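# Upright a closed gift box and open its lid

## Task

A closed gift box is lying on one of its sides on the table. Turn it so it rests on its bottom, then open it so that the lid is roughly upright or tilted back past upright. The lid's flap is kept closed by concealed magnets, so it needs some pull to free it.

## Robot and tools

Robot: a single six-joint arm (shoulder pan, shoulder lift, elbow, wrist 1, wrist 2, wrist 3) ending in a five-finger right hand. Its base sits at (0, 0, +0.384) m in the scene frame and is tilted. In the scene frame the origin is on the table top under the base, +z is up and +y is to the left when looking along +x. Every pose, velocity, target and camera pose in calls and results uses the arm's base frame, not the scene frame. In base-frame coordinates, true up is (-0.397, +0.283, +0.873), so a pure dz offset is not vertical.

Hand point: a spot fixed to the palm, 0.05 m in front of it and 0.15 m out from the wrist flange. Its +z runs along the straight fingers (tips reach 0.06 to 0.07 m past it), +y points out of the palm, +x runs across the palm away from the thumb. A bracket on the little-finger side of the wrist can strike things, and with the fingers level the wrist may hang below the hand point and meet the table first.

A row is 14 numbers, each in [-1, 1]: dx, dy, dz, rx, ry, rz, thumb_turn, thumb_bend, index, middle, ring, little, force_limit, speed. The first six are an offset, not a pose: they are measured from the Hand target shown at the start of that action or move, along the base frame axes; 1.0 equals 0.6 m for dx, dy, dz and 180 degrees for the rotation vector rx, ry, rz, which turns about the Hand target's position. Repeating the same offset moves further. The six hand numbers are absolute targets: -1 open (thumb beside the palm, thumb straight, fingers straight), +1 closed (thumb opposite the fingers, thumb fully bent, fingers curled). force_limit maps -1 to about 0 N and +1 to 10 N at the fingertip (15 N for the two thumb motors). speed rises from near zero at -1 to full at +0.48 and above; use about -0.94 or lower for a gentle grip. At the start, get a result first and resend the hand numbers it shows, since a 0 is itself a command.

execute_actions: actions is a list of actions; each action is a list of up to 15 rows, one per 1/30 s step, 0.5 s per action, the last row held if fewer are given. All rows in an action count from that action's starting Hand target. cameras lists names to show ("all", or [] for none); an empty actions list returns the state and all images.

move: target is one 14-number row or a list of up to 15 rows, all offsets from the same current Hand target. speed is the path's top speed in m/s (0.002 to 3.6, default 0.25; turning up to twice that in rad/s), one number or one per target. blend in m rounds corners between listed targets (0 means stop at each). stop_force in N (3 to 120) ends the path when the wrist sensor feels that much push against the motion; zero (default true) rezeroes before the move. Omit stop_force when backing off a contact. blocking=false returns after about 0.5 s while the move continues (not allowed with stop_force). The result adds a move: line: done (within 3 mm and 2 degrees), off_target, moving, held or fault, plus limits=paced (pose clipped) or limits=held (steps withheld). Neither done nor off_target says whether anything is touched.

wait: seconds 0 to 10, arm keeps its last command. stop: brakes a running move. zoom_image: camera (cam_head_left, cam_head_right or cam_wrist) and region [x0, y0, x1, y1] in pixels, at most 504 by 504, from that camera's latest image. show_instructions: shows the reference image pages. zero_wrist_force: makes the current wrist reading the new zero. finished_scene: scene (1 or 2) ends the scene for good.

Results give end_effector_position (m), end_effector_quat_wxyz, velocities (m/s, rad/s), the Hand target (the commanded pose after clipping, which later offsets count from), joint positions and torques, Wrist force and Wrist torque along the hand's own axes plus the peak since the last shown reading, and hand_measured, hand_stopped_by (moving, target, force, stalled, fault) and hand_load_n, all six in motor order. A near-zero hand_load_n after grasping means the grip is lost. The hand point often stops short of the Hand target; send the remaining distance as a new offset. Commanded orientation is clipped to within 32 degrees of the measured one each step.

Cameras are cam_head_left, cam_head_right and cam_wrist, each 672x504; the wrist view can lag during motion.

Things to avoid: the box or anything falling off the table; hitting the table or fixed objects; fast contacts; aiming past a firm contact (the arm is stiff and faults easily). About 150 N of outside force, or joint contact torque beyond 130 N m (first three joints) or 24.3 N m (wrist joints), stops the arm for 10 seconds. Do not overload fingers by prying, twisting or swinging loads. Keep paths away from the arm's own base. Letting a motor get too hot (long stretched poses, pushing at unreachable poses) also brakes the arm; watch for MOTOR HOT lines. Leave the box upright and open, released and at rest, before finishing.

Each tool is called after "Request:" by a JSON object that holds its "op" and its "data", one argument or row to a line.

Reference images:

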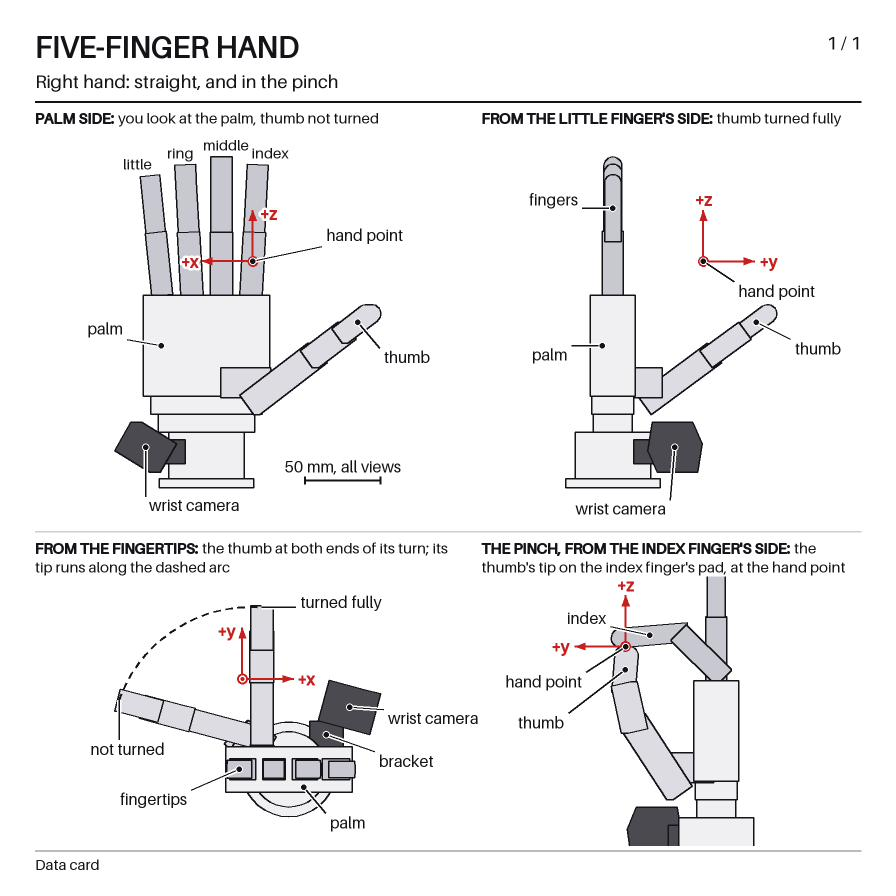

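## Session

Request:
{"op": "execute_actions", "data": {
  "actions": []
}}

Scene clock: 0.00 s.
end_effector_position=(+0.4732, -0.4149, +0.3473) hand_measured=(-1.000, -1.000, -1.000, -1.000, -1.000, -1.000) hand_load_n=(+0.0, +0.0, +0.0, +0.0, +0.0, +0.0) hand_stopped_by=(target, target, target, target, target, target) hand_force_limit=0.00 hand_speed=-0.80 end_effector_quat_wxyz=(+0.047, -0.259, +0.845, -0.466)
Joint positions: [-0.883 -1.281 1.144 0.753 1.81 -3.172]
Joint velocities: within noise
Joint torques (N m): no reading
Wrist force (N): no reading
Wrist torque (N m): no reading
Wrist force, peak (N): no reading
Hand target: +0.4732, -0.4149, +0.3473; +0.047, -0.259, +0.845, -0.466

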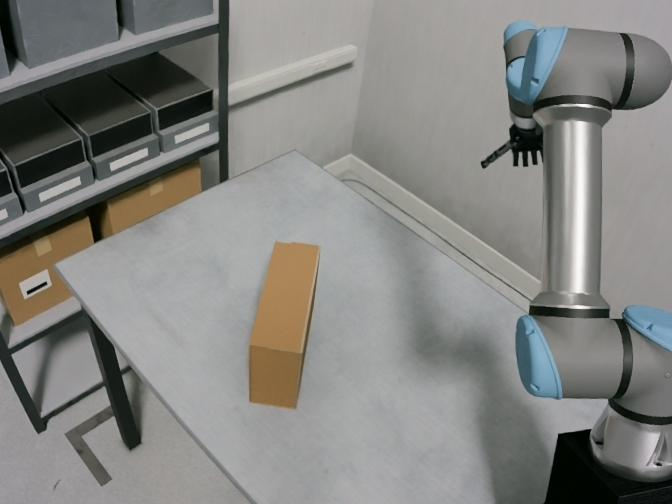

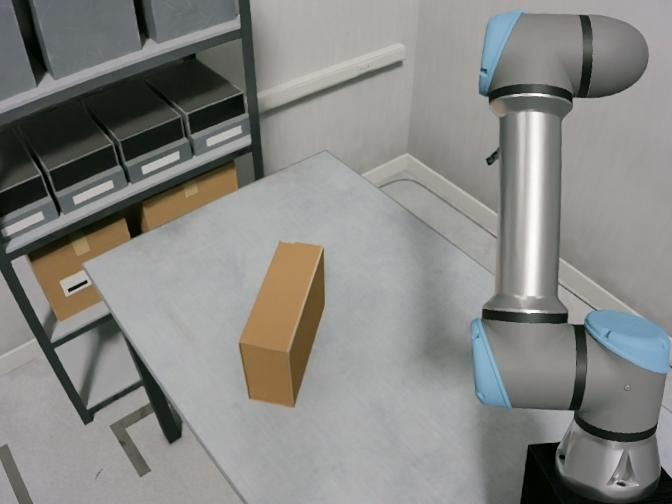

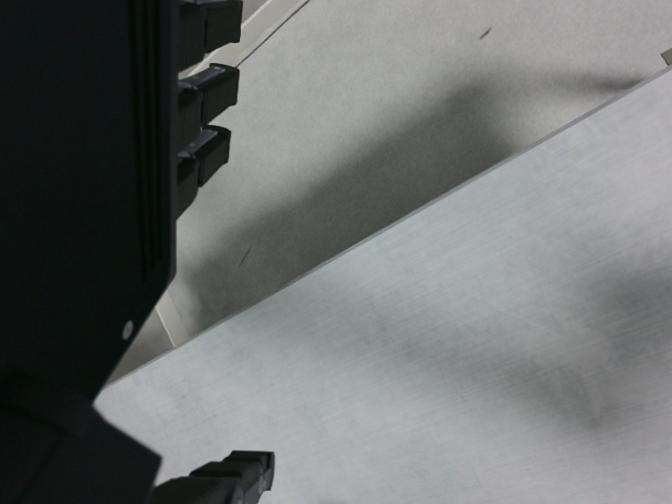

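Request:
{"op": "zoom_image", "data": {
  "camera": "cam_head_left",
  "region": [220, 220, 350, 420]
}}

Request:
{"op": "zoom_image", "data": {
  "camera": "cam_head_right",
  "region": [220, 220, 350, 420]
}}

Scaled by 2.520 from the camera's 672x504 image, which has a finer 960x720 frame.

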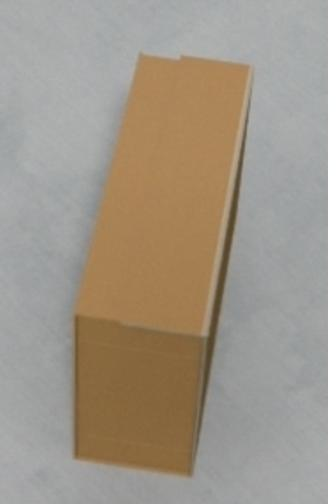

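Scaled by 2.520 from the camera's 672x504 image, which has a finer 960x720 frame.

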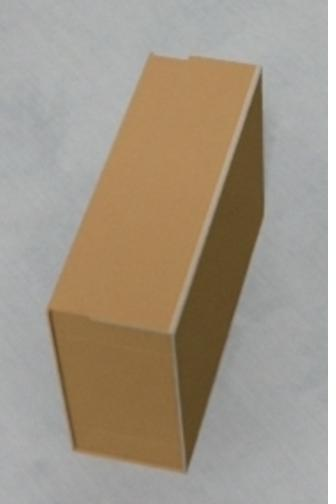

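Request:
{"op": "zoom_image", "data": {
  "camera": "cam_head_right",
  "region": [230, 325, 310, 415]
}}

Request:
{"op": "zoom_image", "data": {
  "camera": "cam_head_right",
  "region": [265, 230, 345, 310]
}}

Request:
{"op": "zoom_image", "data": {
  "camera": "cam_head_left",
  "region": [240, 325, 320, 415]
}}

Request:
{"op": "zoom_image", "data": {
  "camera": "cam_head_left",
  "region": [265, 230, 335, 300]
}}

Scaled by 5.600 from the camera's 672x504 image, which has a finer 960x720 frame.

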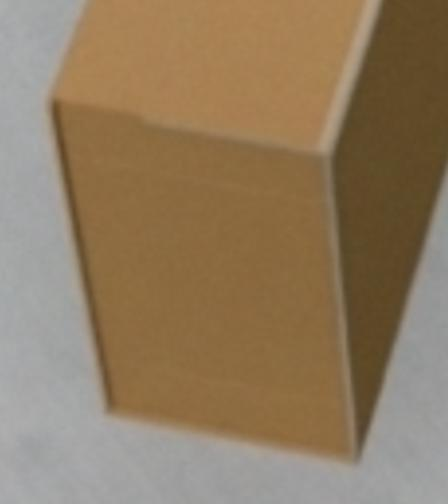

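Scaled by 6.300 from the camera's 672x504 image, which has a finer 960x720 frame.

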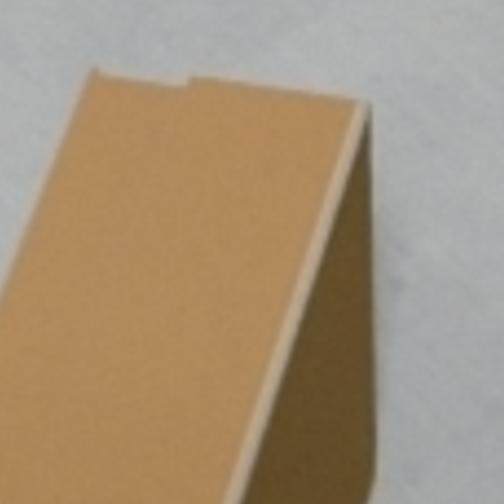

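Scaled by 5.600 from the camera's 672x504 image, which has a finer 960x720 frame.

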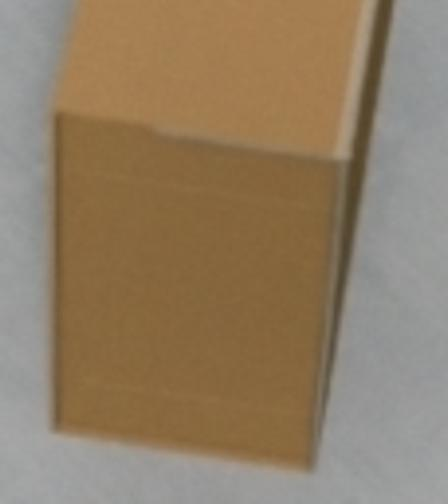

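Scaled by 7.200 from the camera's 672x504 image, which has a finer 960x720 frame.

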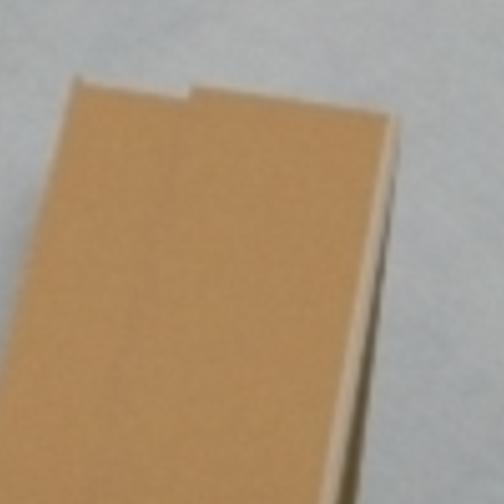

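Request:
{"op": "move", "data": {
  "target": [0.2214, 0.547, -0.098, -0.0124, 0.1958, 0.1834, -1, -1, 0.2, 0.2, 0.2, 0.2, 0.0, -0.2],
  "speed": 0.3
}}

Scene clock: 625.83 s.
end_effector_position=(+0.6060, -0.0867, +0.2885) hand_measured=(-1.000, -1.000, +0.200, +0.200, +0.200, +0.200) hand_load_n=(+0.0, +0.0, +0.0, +0.0, +0.0, +0.0) hand_stopped_by=(target, target, target, target, target, target) hand_force_limit=0.00 hand_speed=-0.20 end_effector_quat_wxyz=(-0.084, -0.612, +0.704, -0.350)
Joint positions: [-0.168 -0.904 0.736 1.237 2.136 -3.32]
Joint torques (N m): [20.55 -44.34 -31.47 4.31 2.34 2.56]
Wrist force (N): [-0.1 -0.3 0.4]
Wrist torque (N m): [-0.12 0.03 0.01]
Wrist force, peak (N): [-1.2 -0.6 -0.1]
Hand target: +0.6061, -0.0867, +0.2885; -0.084, -0.612, +0.704, -0.350
Off the commanded pose: 0.000 m, 0 deg.
move: done

Request:
{"op": "move", "data": {
  "target": [0.2214, 0.547, -0.098, -0.0124, 0.1958, 0.1834, -1, -1, 0.2, 0.2, 0.2, 0.2, 0.0, -0.2],
  "speed": 0.3,
  "cameras": ["all"]
}}

Scene clock: 632.33 s.
end_effector_position=(+0.7378, +0.2409, +0.2291) hand_measured=(-1.000, -1.000, +0.200, +0.200, +0.200, +0.200) hand_load_n=(+0.0, +0.0, +0.0, +0.0, +0.0, +0.5) hand_stopped_by=(target, target, target, target, target, target) hand_force_limit=0.00 hand_speed=-0.20 end_effector_quat_wxyz=(-0.029, +0.841, -0.339, +0.421)
Joint positions: [0.304 -0.444 0.035 1.211 2.03 -3.831]
Joint torques (N m): [29.66 -45.52 -31.88 -0.26 2.07 -2.94]
Wrist force (N): [-0.1 0.2 0.1]
Wrist torque (N m): [0.04 0.03 0.10]
Wrist force, peak (N): [-0.9 -0.8 0.5]
Hand target: +0.7389, +0.2415, +0.2297; +0.153, +0.864, -0.422, +0.229
Off the commanded pose: 0.001 m, 41 deg; orientation clipped.
elbow stopped short: the move would have taken joint 3 (elbow) straighter than the controller allows.
move: off_target; limits=paced
camera_calibration:
cam_wrist: T_world_to_cam=[[-0.408281, -0.893467, -0.187145, 0.566384], [-0.855269, 0.446063, -0.26371, 0.574303], [0.319095, 0.0523916, -0.946273, 0.0850577], [0, 0, 0, 1]] pos_world=[0.695286, 0.245414, 0.337934]

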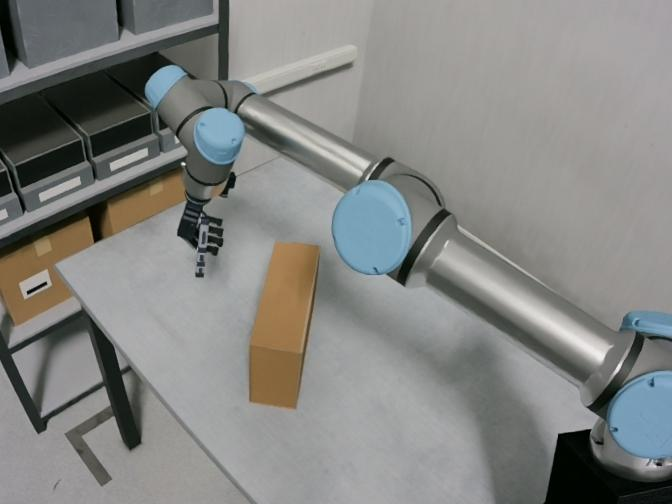

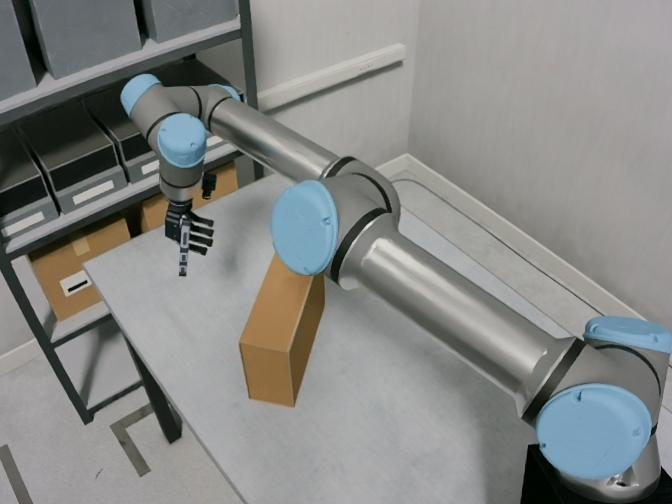

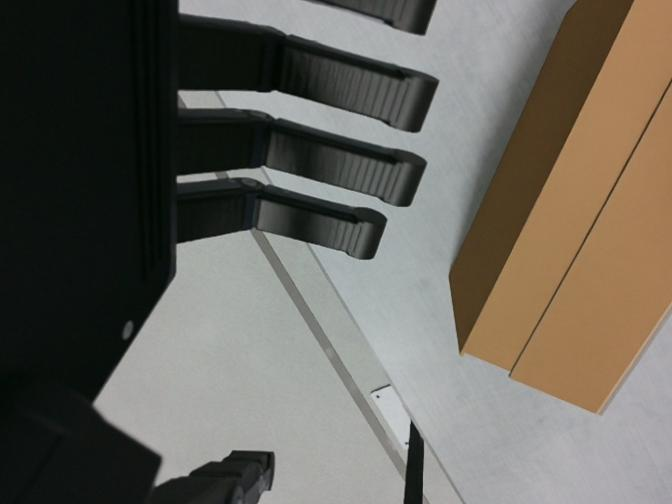

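Request:
{"op": "move", "data": {
  "target": [-0.4315, -0.0803, -0.0488, 0.1825, -0.1220, -0.6886, -1, -1, 0.2, 0.2, 0.2, 0.2, 0.0, -0.2],
  "speed": 0.35
}}

Scene clock: 754.97 s.
end_effector_position=(+0.4801, +0.1934, +0.2004) hand_measured=(-1.000, -1.000, +0.200, +0.200, +0.200, +0.200) hand_load_n=(+0.0, +0.0, +0.0, +0.0, +0.0, +0.0) hand_stopped_by=(target, target, target, target, target, target) hand_force_limit=0.00 hand_speed=-0.20 end_effector_quat_wxyz=(+0.000, +0.000, +1.000, +0.000)
Joint positions: [0 -1.16 1.421 1.308 1.571 -1.571]
Joint torques (N m): [7.78 -54.22 -1.22 1.37 -2.56 2.58]
Wrist force (N): [-0.8 -0.5 0.0]
Wrist torque (N m): [-0.16 0.16 -0.03]
Wrist force, peak (N): [-1.1 -0.9 0.2]
Hand target: +0.4800, +0.1933, +0.2004; +0.000, +0.001, +1.000, +0.000
Off the commanded pose: 0.000 m, 0 deg.
elbow stopped short: the move would have taken joint 3 (elbow) straighter than the controller allows.
move: done

Request:
{"op": "move", "data": {
  "target": [
    [0, 0.3103, 0.2947, 0.3333, 0, 0, -1, -1, 0.2, 0.2, 0.2, 0.2, 0.0, -0.2],
    [0, 0.2103, 0.7107, 0.6667, 0, 0, -1, -1, 0.2, 0.2, 0.2, 0.2, 0.0, -0.2],
    [0, -0.2, 0.832, 1.0, 0, 0, -1, -1, 0.2, 0.2, 0.2, 0.2, 0.0, -0.2]
  ],
  "speed": 0.35,
  "blend": 0.05
}}

Scene clock: 779.53 s.
end_effector_position=(+0.4800, +0.0734, +0.6995) hand_measured=(-1.000, -1.000, +0.200, +0.200, +0.200, +0.200) hand_load_n=(+0.0, +0.0, +0.0, +0.0, +0.0, +0.0) hand_stopped_by=(target, target, target, target, target, target) hand_force_limit=0.00 hand_speed=-0.20 end_effector_quat_wxyz=(-0.001, +0.000, +0.000, +1.000)
Joint positions: [0.001 -1.159 1.424 1.307 -1.571 -1.57]
Joint torques (N m): [20.93 -54.64 -27.19 3.53 -1.66 -2.97]
Wrist force (N): [-0.5 0.3 0.4]
Wrist torque (N m): [0.23 0.02 0.01]
Wrist force, peak (N): [-1.7 -1.5 0.7]
Hand target: +0.4800, +0.0733, +0.6996; -0.001, +0.000, +0.000, +1.000
Off the commanded pose: 0.000 m, 0 deg.
move: done

Request:
{"op": "move", "data": {
  "target": [0.366, 0, -0.466, 0, 0.5, 0, -1, -1, 0.2, 0.2, 0.2, 0.2, 0.0, -0.2],
  "speed": 0.35
}}

Request:
{"op": "move", "data": {
  "target": [-0.0168, 0.2642, -0.3488, 0.1457, 0.3231, -0.2674, -1, -1, 0.2, 0.2, 0.2, 0.2, 0.0, -0.2],
  "speed": 0.35,
  "cameras": ["all"]
}}

Scene clock: 829.33 s.
end_effector_position=(+0.6995, +0.0733, +0.4200) hand_measured=(-1.000, -1.000, +0.200, +0.200, +0.200, +0.200) hand_load_n=(+0.0, +0.0, +0.0, +0.0, +0.0, +0.0) hand_stopped_by=(target, target, target, target, target, target) hand_force_limit=0.00 hand_speed=-0.20 end_effector_quat_wxyz=(+0.000, +0.707, -0.001, +0.707)
Joint positions: [0.001 -1.276 1.865 2.553 -1.572 -1.57]
Joint torques (N m): [19.93 -28.55 -25.96 -0.3 -1.66 2.5]
Wrist force (N): [-0.3 0.1 0.6]
Wrist torque (N m): [0.04 0.07 -0.04]
Wrist force, peak (N): [-0.5 -0.2 0.8]
Hand target: +0.6996, +0.0733, +0.4200; +0.000, +0.707, -0.001, +0.707
Off the commanded pose: 0.000 m, 0 deg.
move: done

Scene clock: 832.30 s.
end_effector_position=(+0.6895, +0.2318, +0.2107) hand_measured=(-1.000, -1.000, +0.200, +0.200, +0.200, +0.200) hand_load_n=(+0.0, +0.0, +0.0, +0.0, +0.0, +0.0) hand_stopped_by=(target, target, target, target, target, target) hand_force_limit=0.00 hand_speed=-0.20 end_effector_quat_wxyz=(+0.124, +0.872, -0.423, +0.211)
Joint positions: [0.293 -0.873 1.028 4.402 -2.043 -0.413]
Joint torques (N m): [16.19 -40.82 -33.22 0.18 1.82 2.65]
Wrist force (N): [-0.5 0.0 0.0]
Wrist torque (N m): [-0.10 0.07 0.02]
Wrist force, peak (N): [-0.9 -0.3 0.8]
Hand target: +0.6895, +0.2319, +0.2107; +0.124, +0.872, -0.423, +0.211
Off the commanded pose: 0.000 m, 0 deg.
move: done
camera_calibration:
cam_wrist: T_world_to_cam=[[-0.630793, -0.767229, 0.116014, 0.595431], [-0.75808, 0.641242, 0.118846, 0.339259], [-0.165575, -0.0129809, -0.986112, 0.441346], [0, 0, 0, 1]] pos_world=[0.705855, 0.245014, 0.325818]

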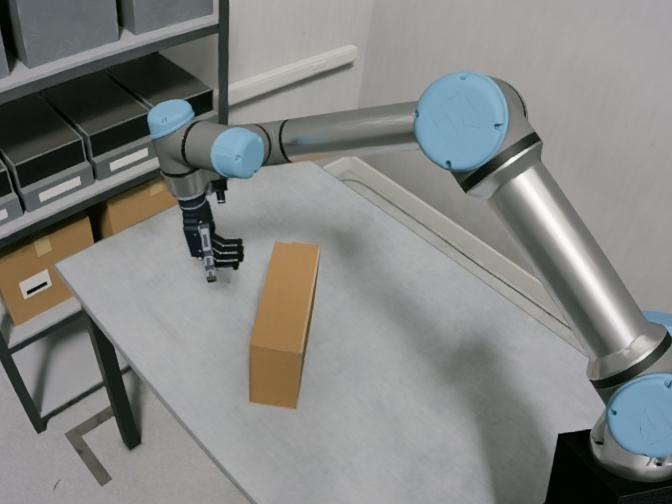

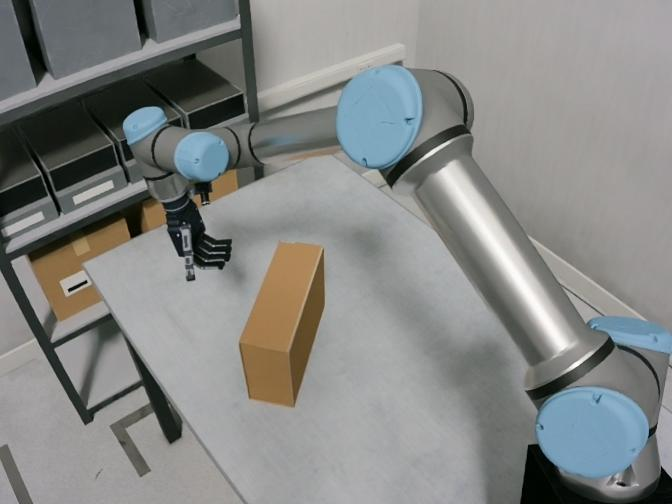

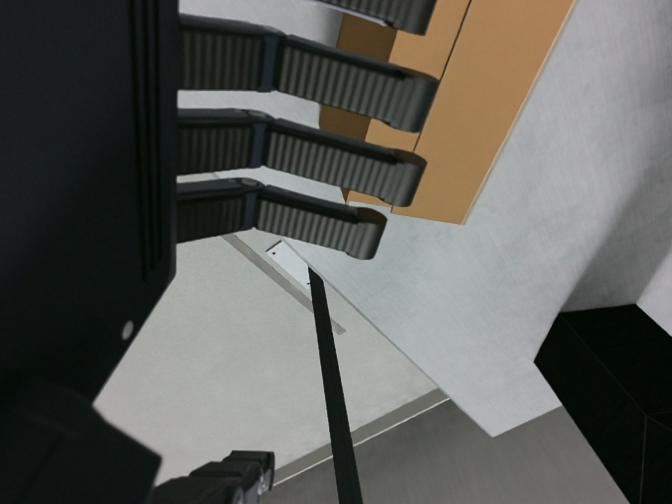

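Request:
{"op": "move", "data": {
  "target": [0.1952, -0.1395, -0.4292, 0, 0, 0, -1, -1, 0.2, 0.2, 0.2, 0.2, 0.0, -0.2],
  "speed": 0.15,
  "stop_force": 12,
  "cameras": ["all"]
}}

Scene clock: 842.97 s.
end_effector_position=(+0.8066, +0.1482, -0.0468) hand_measured=(-1.000, -1.000, +0.200, +0.200, +0.200, +0.200) hand_load_n=(+0.0, +0.0, +0.0, +0.0, +0.0, +0.0) hand_stopped_by=(target, target, target, target, target, target) hand_force_limit=0.00 hand_speed=-0.20 end_effector_quat_wxyz=(+0.124, +0.872, -0.423, +0.211)
Joint positions: [0.157 -0.423 0.88 4.034 -2.018 -0.561]
Joint torques (N m): [16.54 -43.59 -29.86 0.05 1.65 -2.84]
Wrist force (N): [-0.7 -0.3 0.0]
Wrist torque (N m): [-0.13 0.11 0.05]
Wrist force, peak (N): [-0.7 -0.2 0.9]
Hand target: +0.8066, +0.1482, -0.0468; +0.124, +0.872, -0.423, +0.211
Off the commanded pose: 0.000 m, 0 deg.
move: done
camera_calibration:
cam_wrist: T_world_to_cam=[[-0.630852, -0.767151, 0.116214, 0.635051], [-0.757968, 0.641335, 0.119056, 0.512272], [-0.165866, -0.0129797, -0.986063, 0.205879], [0, 0, 0, 1]] pos_world=[0.823057, 0.161315, 0.0682193]

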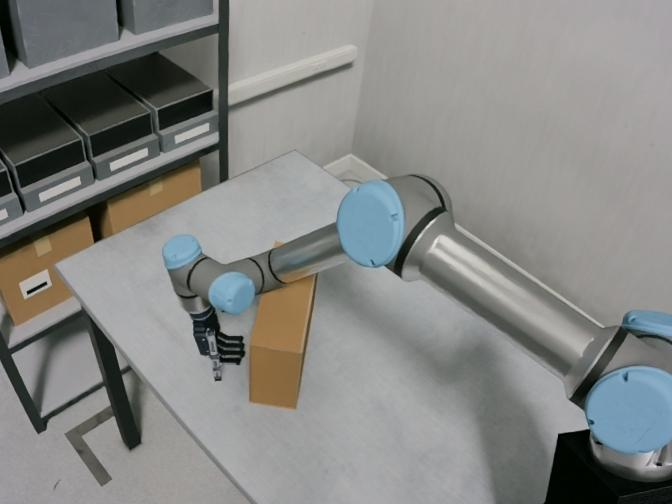

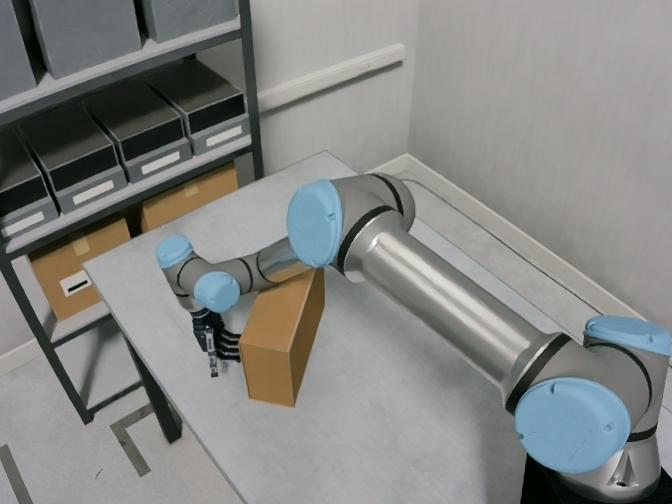

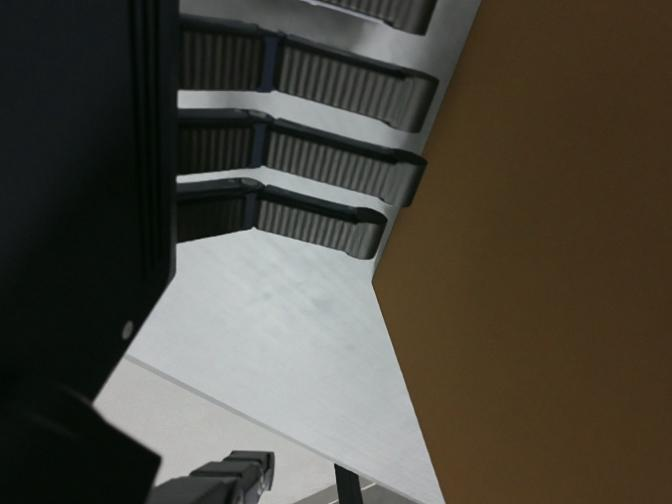

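Request:
{"op": "move", "data": {
  "target": [-0.0732, -0.0671, -0.0115, 0, 0, 0, -1, -1, 0.2, 0.2, 0.2, 0.2, 0.0, -0.2],
  "speed": 0.06,
  "cameras": ["all"]
}}

Scene clock: 858.03 s.
end_effector_position=(+0.7628, +0.1080, -0.0537) hand_measured=(-1.000, -1.000, +0.200, +0.200, +0.200, +0.200) hand_load_n=(+0.0, +0.0, +0.0, +1.0, +0.0, +0.0) hand_stopped_by=(target, target, target, target, target, target) hand_force_limit=0.00 hand_speed=-0.20 end_effector_quat_wxyz=(+0.124, +0.872, -0.423, +0.211) end_effector_velocity=(-0.001, -0.001, -0.001) end_effector_angular_velocity=(-0.001, +0.002, +0.002)
Joint positions: [0.116 -0.539 1.153 3.859 -2.008 -0.606]
Joint velocities: [-0.001 -0.001 0.005 -0.003 0 -0.003]
Joint torques (N m): [14.82 -63.87 0.25 -3.41 1.44 -3.09]
Wrist force (N): [-1.0 -1.7 0.4]
Wrist torque (N m): [-0.12 0.08 0.02]
Wrist force, peak (N): [-1.1 -2.1 0.0]
Hand target: +0.7627, +0.1079, -0.0537; +0.124, +0.872, -0.423, +0.211
Off the commanded pose: 0.000 m, 0 deg.
move: done
camera_calibration:
cam_wrist: T_world_to_cam=[[-0.630852, -0.767151, 0.116214, 0.577319], [-0.757968, 0.641335, 0.119056, 0.5056], [-0.165866, -0.0129797, -0.986063, 0.191272], [0, 0, 0, 1]] pos_world=[0.779157, 0.121115, 0.0613193]

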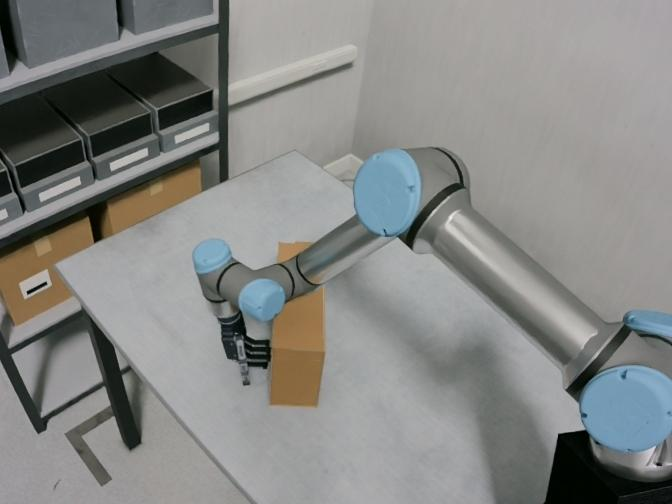

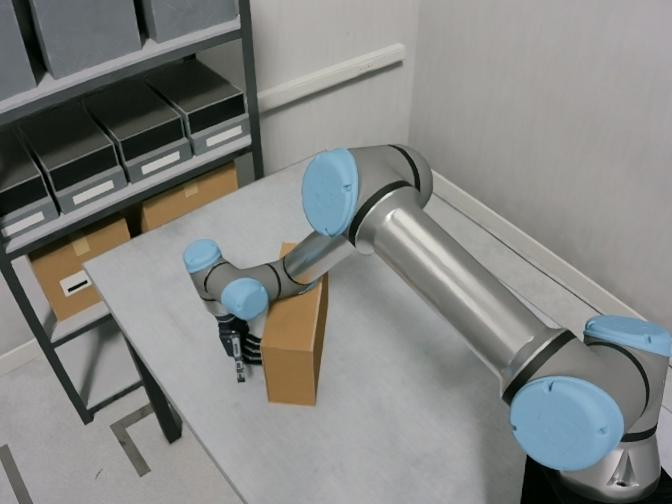

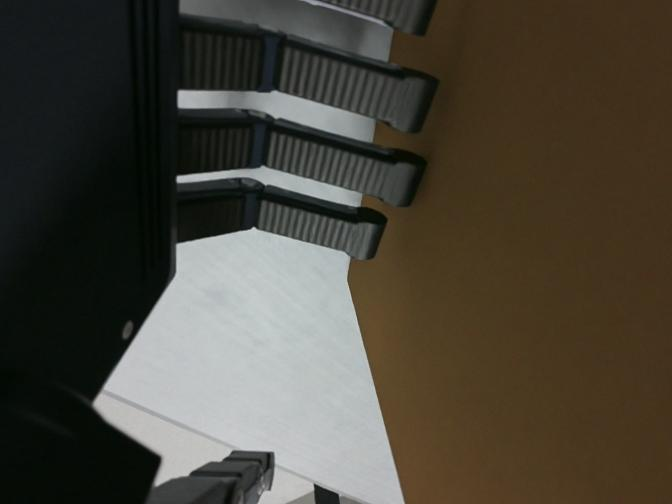

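Request:
{"op": "move", "data": {
  "target": [-0.0681, -0.0728, -0.0073, -0.0221, 0.0158, 0.0485, -1, -1, 0.2, 0.2, 0.2, 0.2, 0.0, -0.2],
  "speed": 0.06,
  "cameras": ["cam_head_left", "cam_head_right"]
}}

Scene clock: 875.87 s.
end_effector_position=(+0.7219, +0.0643, -0.0581) hand_measured=(-1.000, -1.000, +0.200, +0.200, +0.200, +0.200) hand_load_n=(+0.0, +0.0, +0.0, +1.5, +0.0, +0.0) hand_stopped_by=(target, target, target, target, target, target) hand_force_limit=0.00 hand_speed=-0.20 end_effector_quat_wxyz=(+0.149, +0.902, -0.345, +0.213)
Joint positions: [0.084 -0.617 1.375 3.678 -2.023 -0.82]
Joint torques (N m): [13.41 -61.05 2.41 -3.34 -2.53 -3.02]
Wrist force (N): [-0.6 -1.7 0.6]
Wrist torque (N m): [-0.16 0.05 0.03]
Wrist force, peak (N): [-1.3 -2.0 0.4]
Hand target: +0.7219, +0.0642, -0.0581; +0.149, +0.902, -0.345, +0.213
Off the commanded pose: 0.000 m, 0 deg.
move: done
Images, in order (width x height): cam_head_left 672x504, cam_head_right 672x504.

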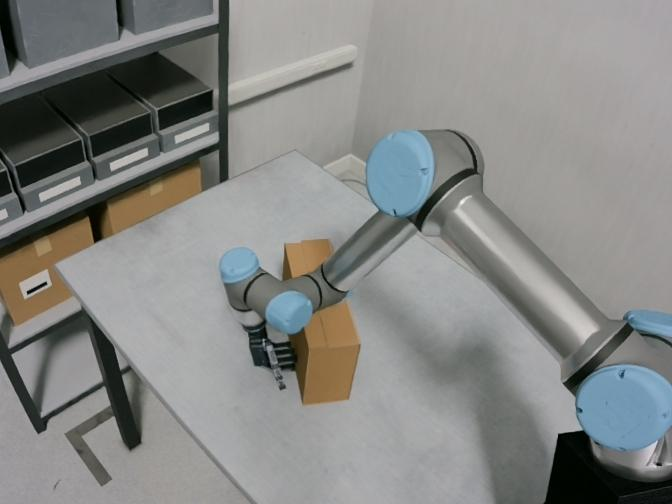

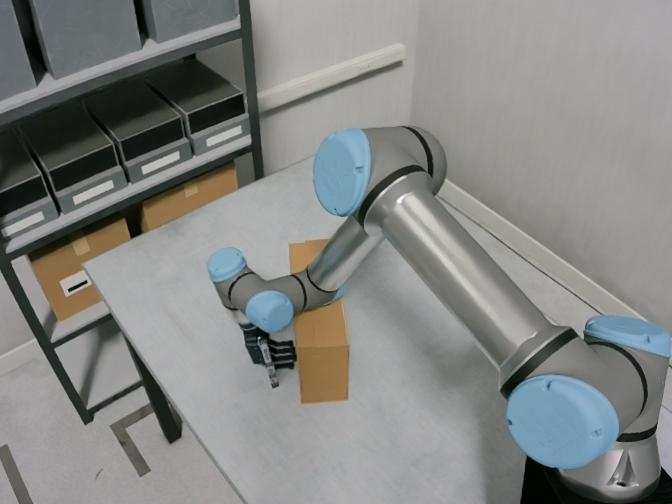

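Request:
{"op": "move", "data": {
  "target": [
    [0.0187, 0.0275, -0.0004, 0, 0, 0, -1, -1, 0.2, 0.2, 0.2, 0.2, 0.0, -0.2],
    [0.0682, -0.0153, 0.0360, -0.0110, 0.0079, 0.0242, -1, -1, 0.2, 0.2, 0.2, 0.2, 0.0, -0.2],
    [-0.0625, -0.2085, 0.0393, -0.0110, 0.0079, 0.0242, -1, -1, 0.2, 0.2, 0.2, 0.2, 0.0, -0.2]
  ],
  "speed": [0.1, 0.1, 0.06],
  "cameras": ["cam_head_left", "cam_head_right"]
}}

Scene clock: 903.50 s.
end_effector_position=(+0.6845, -0.0607, -0.0345) hand_measured=(-1.000, -1.000, +0.200, +0.200, +0.200, +0.200) hand_load_n=(+0.0, +0.0, +0.5, +0.5, +1.0, +0.0) hand_stopped_by=(target, target, target, target, target, target) hand_force_limit=0.00 hand_speed=-0.20 end_effector_quat_wxyz=(+0.160, +0.914, -0.305, +0.213)
Joint positions: [-0.086 -0.737 1.602 3.483 -1.978 -1.09]
Joint torques (N m): [9.33 -59.07 3.63 -3.73 1.24 -3.06]
Wrist force (N): [-1.0 -2.5 0.8]
Wrist torque (N m): [-0.23 0.10 -0.04]
Wrist force, peak (N): [-0.9 -3.2 -0.3]
Hand target: +0.6844, -0.0609, -0.0345; +0.160, +0.914, -0.305, +0.213
Off the commanded pose: 0.000 m, 0 deg.
move: done
Images, in order (width x height): cam_head_left 672x504, cam_head_right 672x504.

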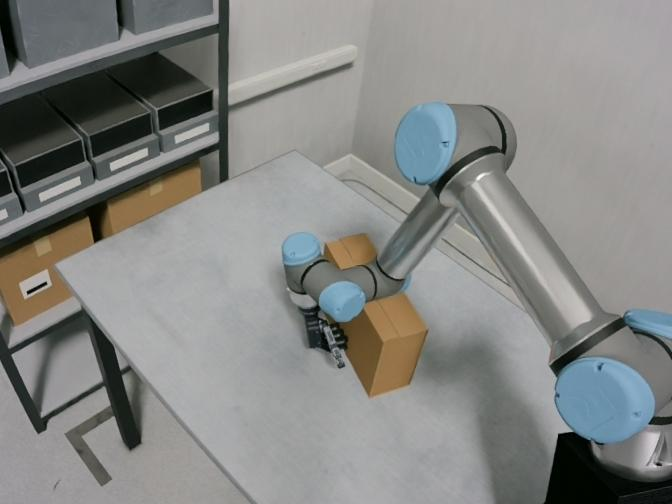

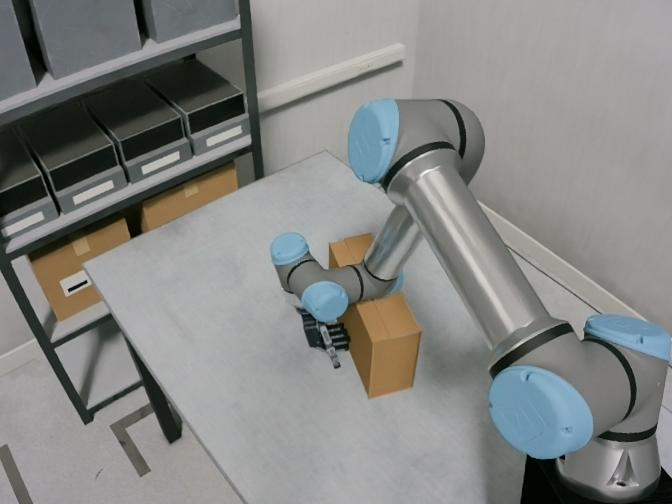

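Request:
{"op": "move", "data": {
  "target": [
    [0.019, 0.046, -0.0063, 0, 0, 0, -1, -1, 0.2, 0.2, 0.2, 0.2, 0.0, -0.2],
    [-0.1795, 0.1878, 0.4302, 0, 0, 0, -1, -1, 0.2, 0.2, 0.2, 0.2, 0.0, -0.2],
    [-0.2143, 0.0992, 0.4432, 0.4149, -0.2026, 0.3151, -1, 1, 0.0, 0.0, 0.0, 0.0, -0.5, -0.2]
  ],
  "speed": [0.1, 0.25, 0.25],
  "blend": [0.0, 0.03, 0.0],
  "cameras": ["all"]
}}

Scene clock: 1080.97 s.
end_effector_position=(+0.5558, -0.0014, +0.2314) hand_measured=(-1.000, +0.512, +0.000, +0.000, +0.000, +0.000) hand_load_n=(-1.0, +6.0, +0.5, -0.5, +0.0, +0.0) hand_stopped_by=(target, force, target, target, target, target) hand_force_limit=-0.50 hand_speed=-0.20 end_effector_quat_wxyz=(-0.597, +0.748, +0.036, +0.287)
Joint positions: [-0.712 -1.342 1.747 5.497 -0.335 -3.275]
Joint torques (N m): [-0.43 -29.18 -25.05 2.78 -2.19 -2.87]
Wrist force (N): [0.2 0.7 0.1]
Wrist torque (N m): [0.33 -0.10 0.09]
Wrist force, peak (N): [-0.8 -2.7 0.8]
Hand target: +0.5558, -0.0014, +0.2314; -0.597, +0.748, +0.036, +0.287
Off the commanded pose: 0.000 m, 0 deg.
move: done
camera_calibration:
cam_wrist: T_world_to_cam=[[0.591951, -0.310711, -0.743675, -0.150342], [-0.800017, -0.338492, -0.495375, 0.549144], [-0.0978093, 0.88819, -0.448945, 0.275776], [0, 0, 0, 1]] pos_world=[0.555293, -0.105774, 0.284034]

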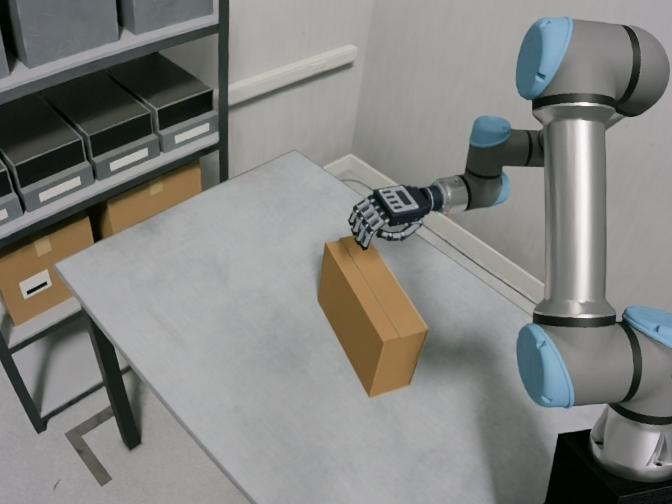

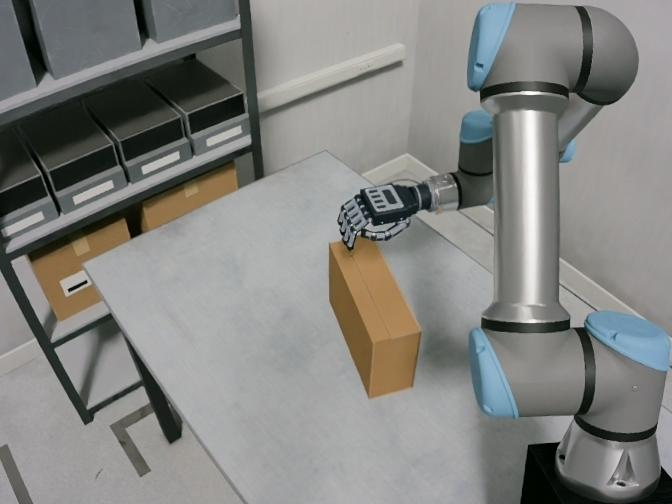

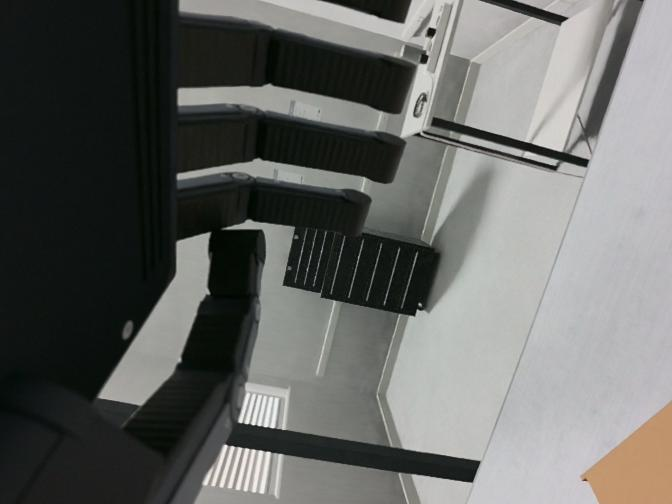

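Request:
{"op": "zoom_image", "data": {
  "camera": "cam_head_left",
  "region": [310, 160, 460, 410]
}}

Request:
{"op": "zoom_image", "data": {
  "camera": "cam_head_right",
  "region": [310, 160, 460, 410]
}}

Scaled by 2.016 from the camera's 672x504 image, which has a finer 960x720 frame.

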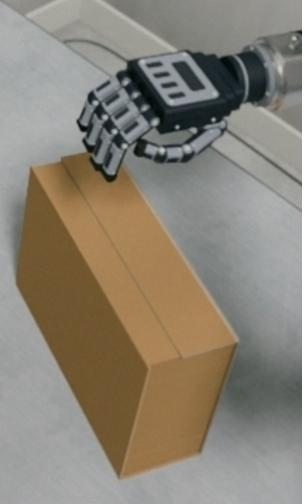

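Scaled by 2.016 from the camera's 672x504 image, which has a finer 960x720 frame.

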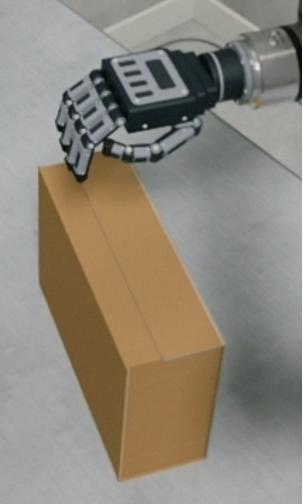

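Request:
{"op": "move", "data": {
  "target": [0.1167, -0.087, -0.2624, 0, 0, 0, -1, 0.45, 0.0, 0.0, 0.0, 0.0, -0.5, -0.2],
  "speed": 0.06,
  "stop_force": 5,
  "cameras": ["all"]
}}

Scene clock: 1124.97 s.
end_effector_position=(+0.6204, -0.0497, +0.0856) hand_measured=(-1.000, +0.450, +0.000, +0.000, +0.000, +0.000) hand_load_n=(+0.0, +0.0, +0.0, +0.0, +0.0, +0.0) hand_stopped_by=(target, target, target, target, target, target) hand_force_limit=-0.50 hand_speed=-0.20 end_effector_quat_wxyz=(-0.597, +0.748, +0.036, +0.287)
Joint positions: [-0.702 -0.997 1.668 5.221 -0.326 -3.264]
Joint torques (N m): [-0.73 -55.7 5.61 2.78 -2.25 -2.87]
Wrist force (N): [0.7 0.1 0.5]
Wrist torque (N m): [0.23 -0.18 0.00]
Wrist force, peak (N): [-16.8 -104.8 -5.7]
Hand target: +0.6204, -0.0497, +0.0856; -0.597, +0.748, +0.036, +0.287 (not the last commanded pose)
Off the commanded pose: 0.013 m, 0 deg.
move: contact
camera_calibration:
cam_wrist: T_world_to_cam=[[0.592032, -0.310664, -0.74363, -0.312067], [-0.799969, -0.338409, -0.495509, 0.512251], [-0.0977143, 0.888238, -0.44887, 0.259475], [0, 0, 0, 1]] pos_world=[0.619893, -0.154073, 0.138234]

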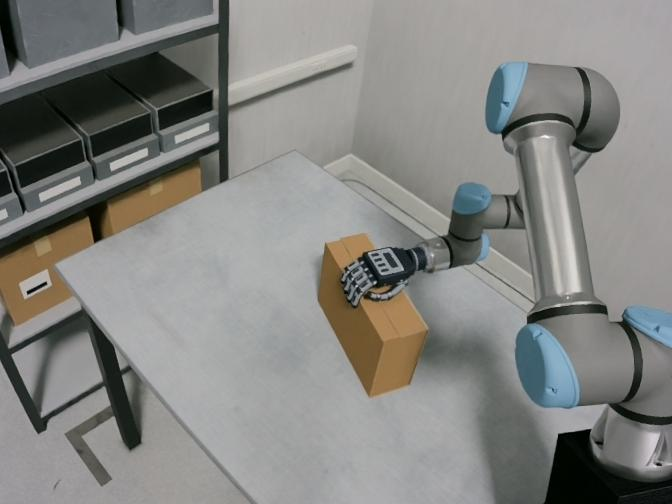

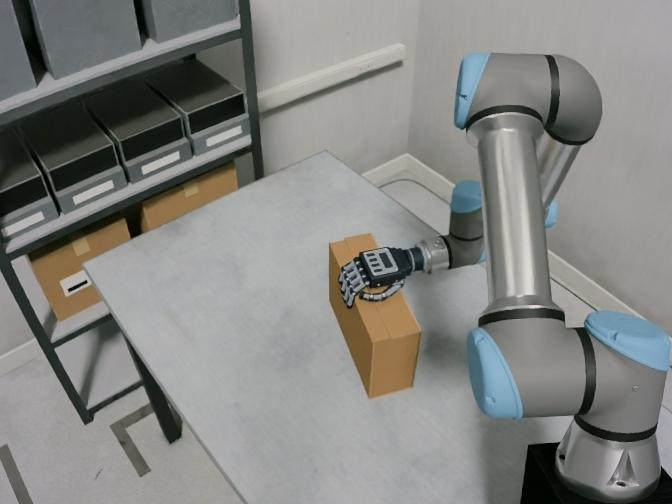

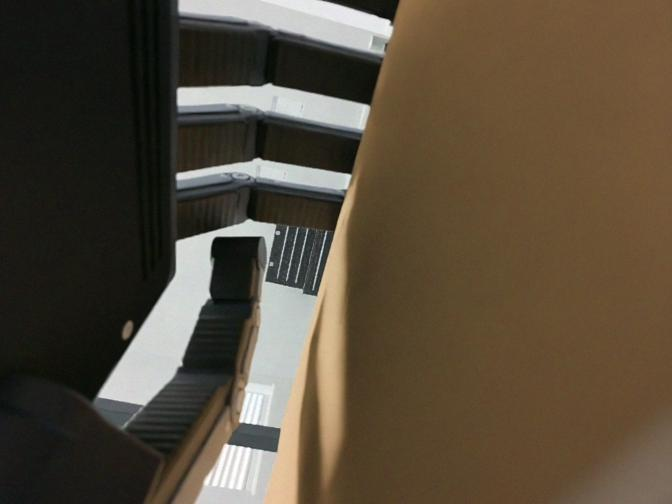

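Request:
{"op": "move", "data": {
  "target": [-0.0242, -0.0065, 0.0387, 0, 0, 0, -1, 0.45, -0.2, -0.2, -0.2, -0.2, -0.5, -0.2],
  "speed": 0.05,
  "cameras": ["all"]
}}

Scene clock: 1149.97 s.
end_effector_position=(+0.6060, -0.0535, +0.1087) hand_measured=(-1.000, +0.450, -0.200, -0.200, -0.200, -0.200) hand_load_n=(+0.0, +0.0, -0.5, +0.0, -0.5, +0.0) hand_stopped_by=(target, target, target, target, target, target) hand_force_limit=-0.50 hand_speed=-0.20 end_effector_quat_wxyz=(-0.597, +0.748, +0.036, +0.287)
Joint positions: [-0.724 -1.048 1.68 5.284 -0.346 -3.289]
Joint torques (N m): [0.01 -55.92 5.07 2.93 -2.42 -2.91]
Wrist force (N): [0.7 0.3 0.2]
Wrist torque (N m): [0.27 -0.18 0.11]
Wrist force, peak (N): [0.7 0.1 0.7]
Hand target: +0.6059, -0.0536, +0.1088; -0.597, +0.748, +0.036, +0.287
Off the commanded pose: 0.000 m, 0 deg.
move: done
camera_calibration:
cam_wrist: T_world_to_cam=[[0.591985, -0.310684, -0.74366, -0.287486], [-0.800004, -0.33839, -0.495465, 0.510795], [-0.0977142, 0.888239, -0.44887, 0.271891], [0, 0, 0, 1]] pos_world=[0.605393, -0.157973, 0.161334]

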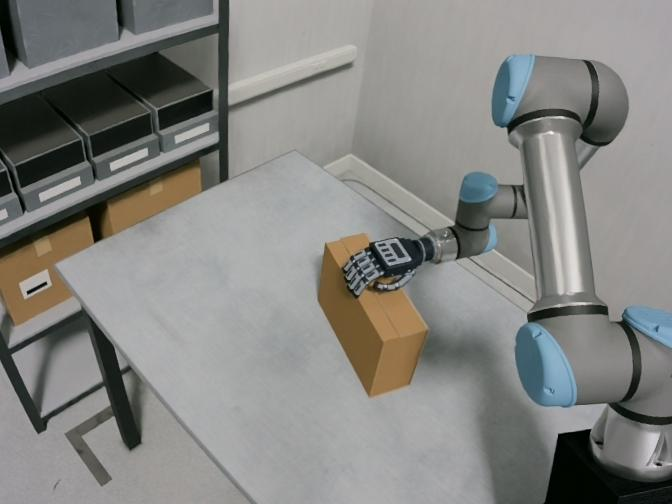

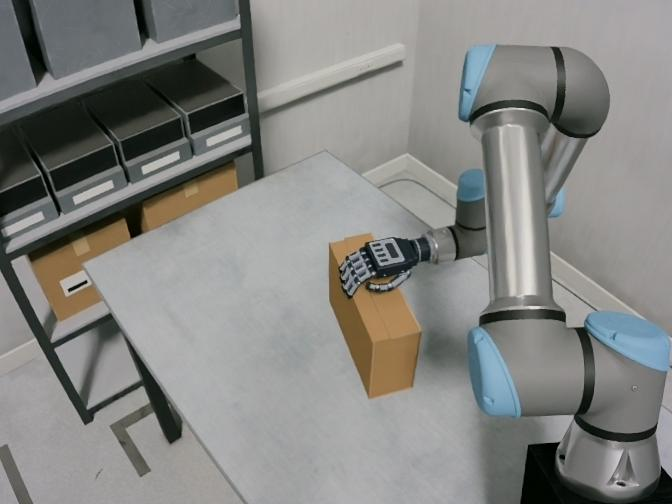

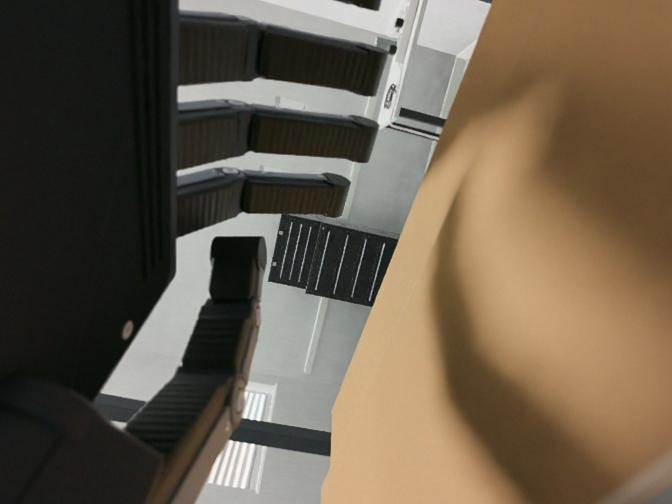

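Request:
{"op": "move", "data": {
  "target": [0.0232, -0.0165, -0.0509, 0, 0, 0, -1, 0.45, -0.2, -0.2, -0.2, -0.2, -0.5, -0.2],
  "speed": 0.01,
  "stop_force": 3,
  "cameras": ["all"]
}}

Scene clock: 1176.37 s.
end_effector_position=(+0.6198, -0.0635, +0.0783) hand_measured=(-1.000, +0.450, -0.200, -0.200, -0.200, -0.200) hand_load_n=(+0.0, +0.0, +0.0, +0.0, +0.0, +0.0) hand_stopped_by=(target, target, target, target, target, target) hand_force_limit=-0.50 hand_speed=-0.20 end_effector_quat_wxyz=(-0.597, +0.748, +0.036, +0.287)
Joint positions: [-0.721 -0.973 1.647 5.238 -0.343 -3.286]
Joint torques (N m): [11.12 -33.84 -20.85 -0.78 1.59 2.46]
Wrist force (N): [0.5 -0.3 0.2]
Wrist torque (N m): [0.18 -0.14 -0.03]
Wrist force, peak (N): [1.1 0.0 0.4]
Hand target: +0.6198, -0.0635, +0.0783; -0.597, +0.748, +0.036, +0.287
Off the commanded pose: 0.000 m, 0 deg.
move: done
camera_calibration:
cam_wrist: T_world_to_cam=[[0.592032, -0.310664, -0.74363, -0.321428], [-0.799969, -0.338409, -0.495509, 0.503484], [-0.0977143, 0.888238, -0.44887, 0.268398], [0, 0, 0, 1]] pos_world=[0.619293, -0.167873, 0.130934]

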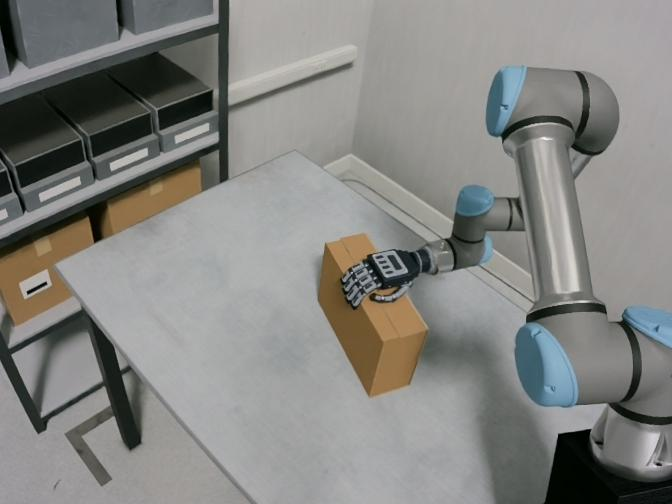

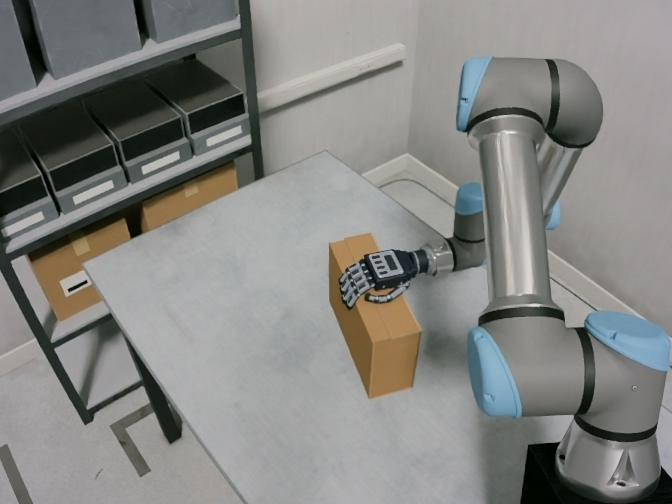

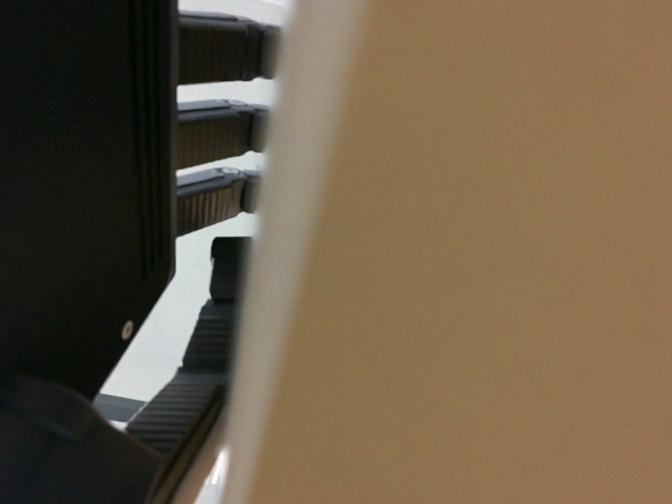

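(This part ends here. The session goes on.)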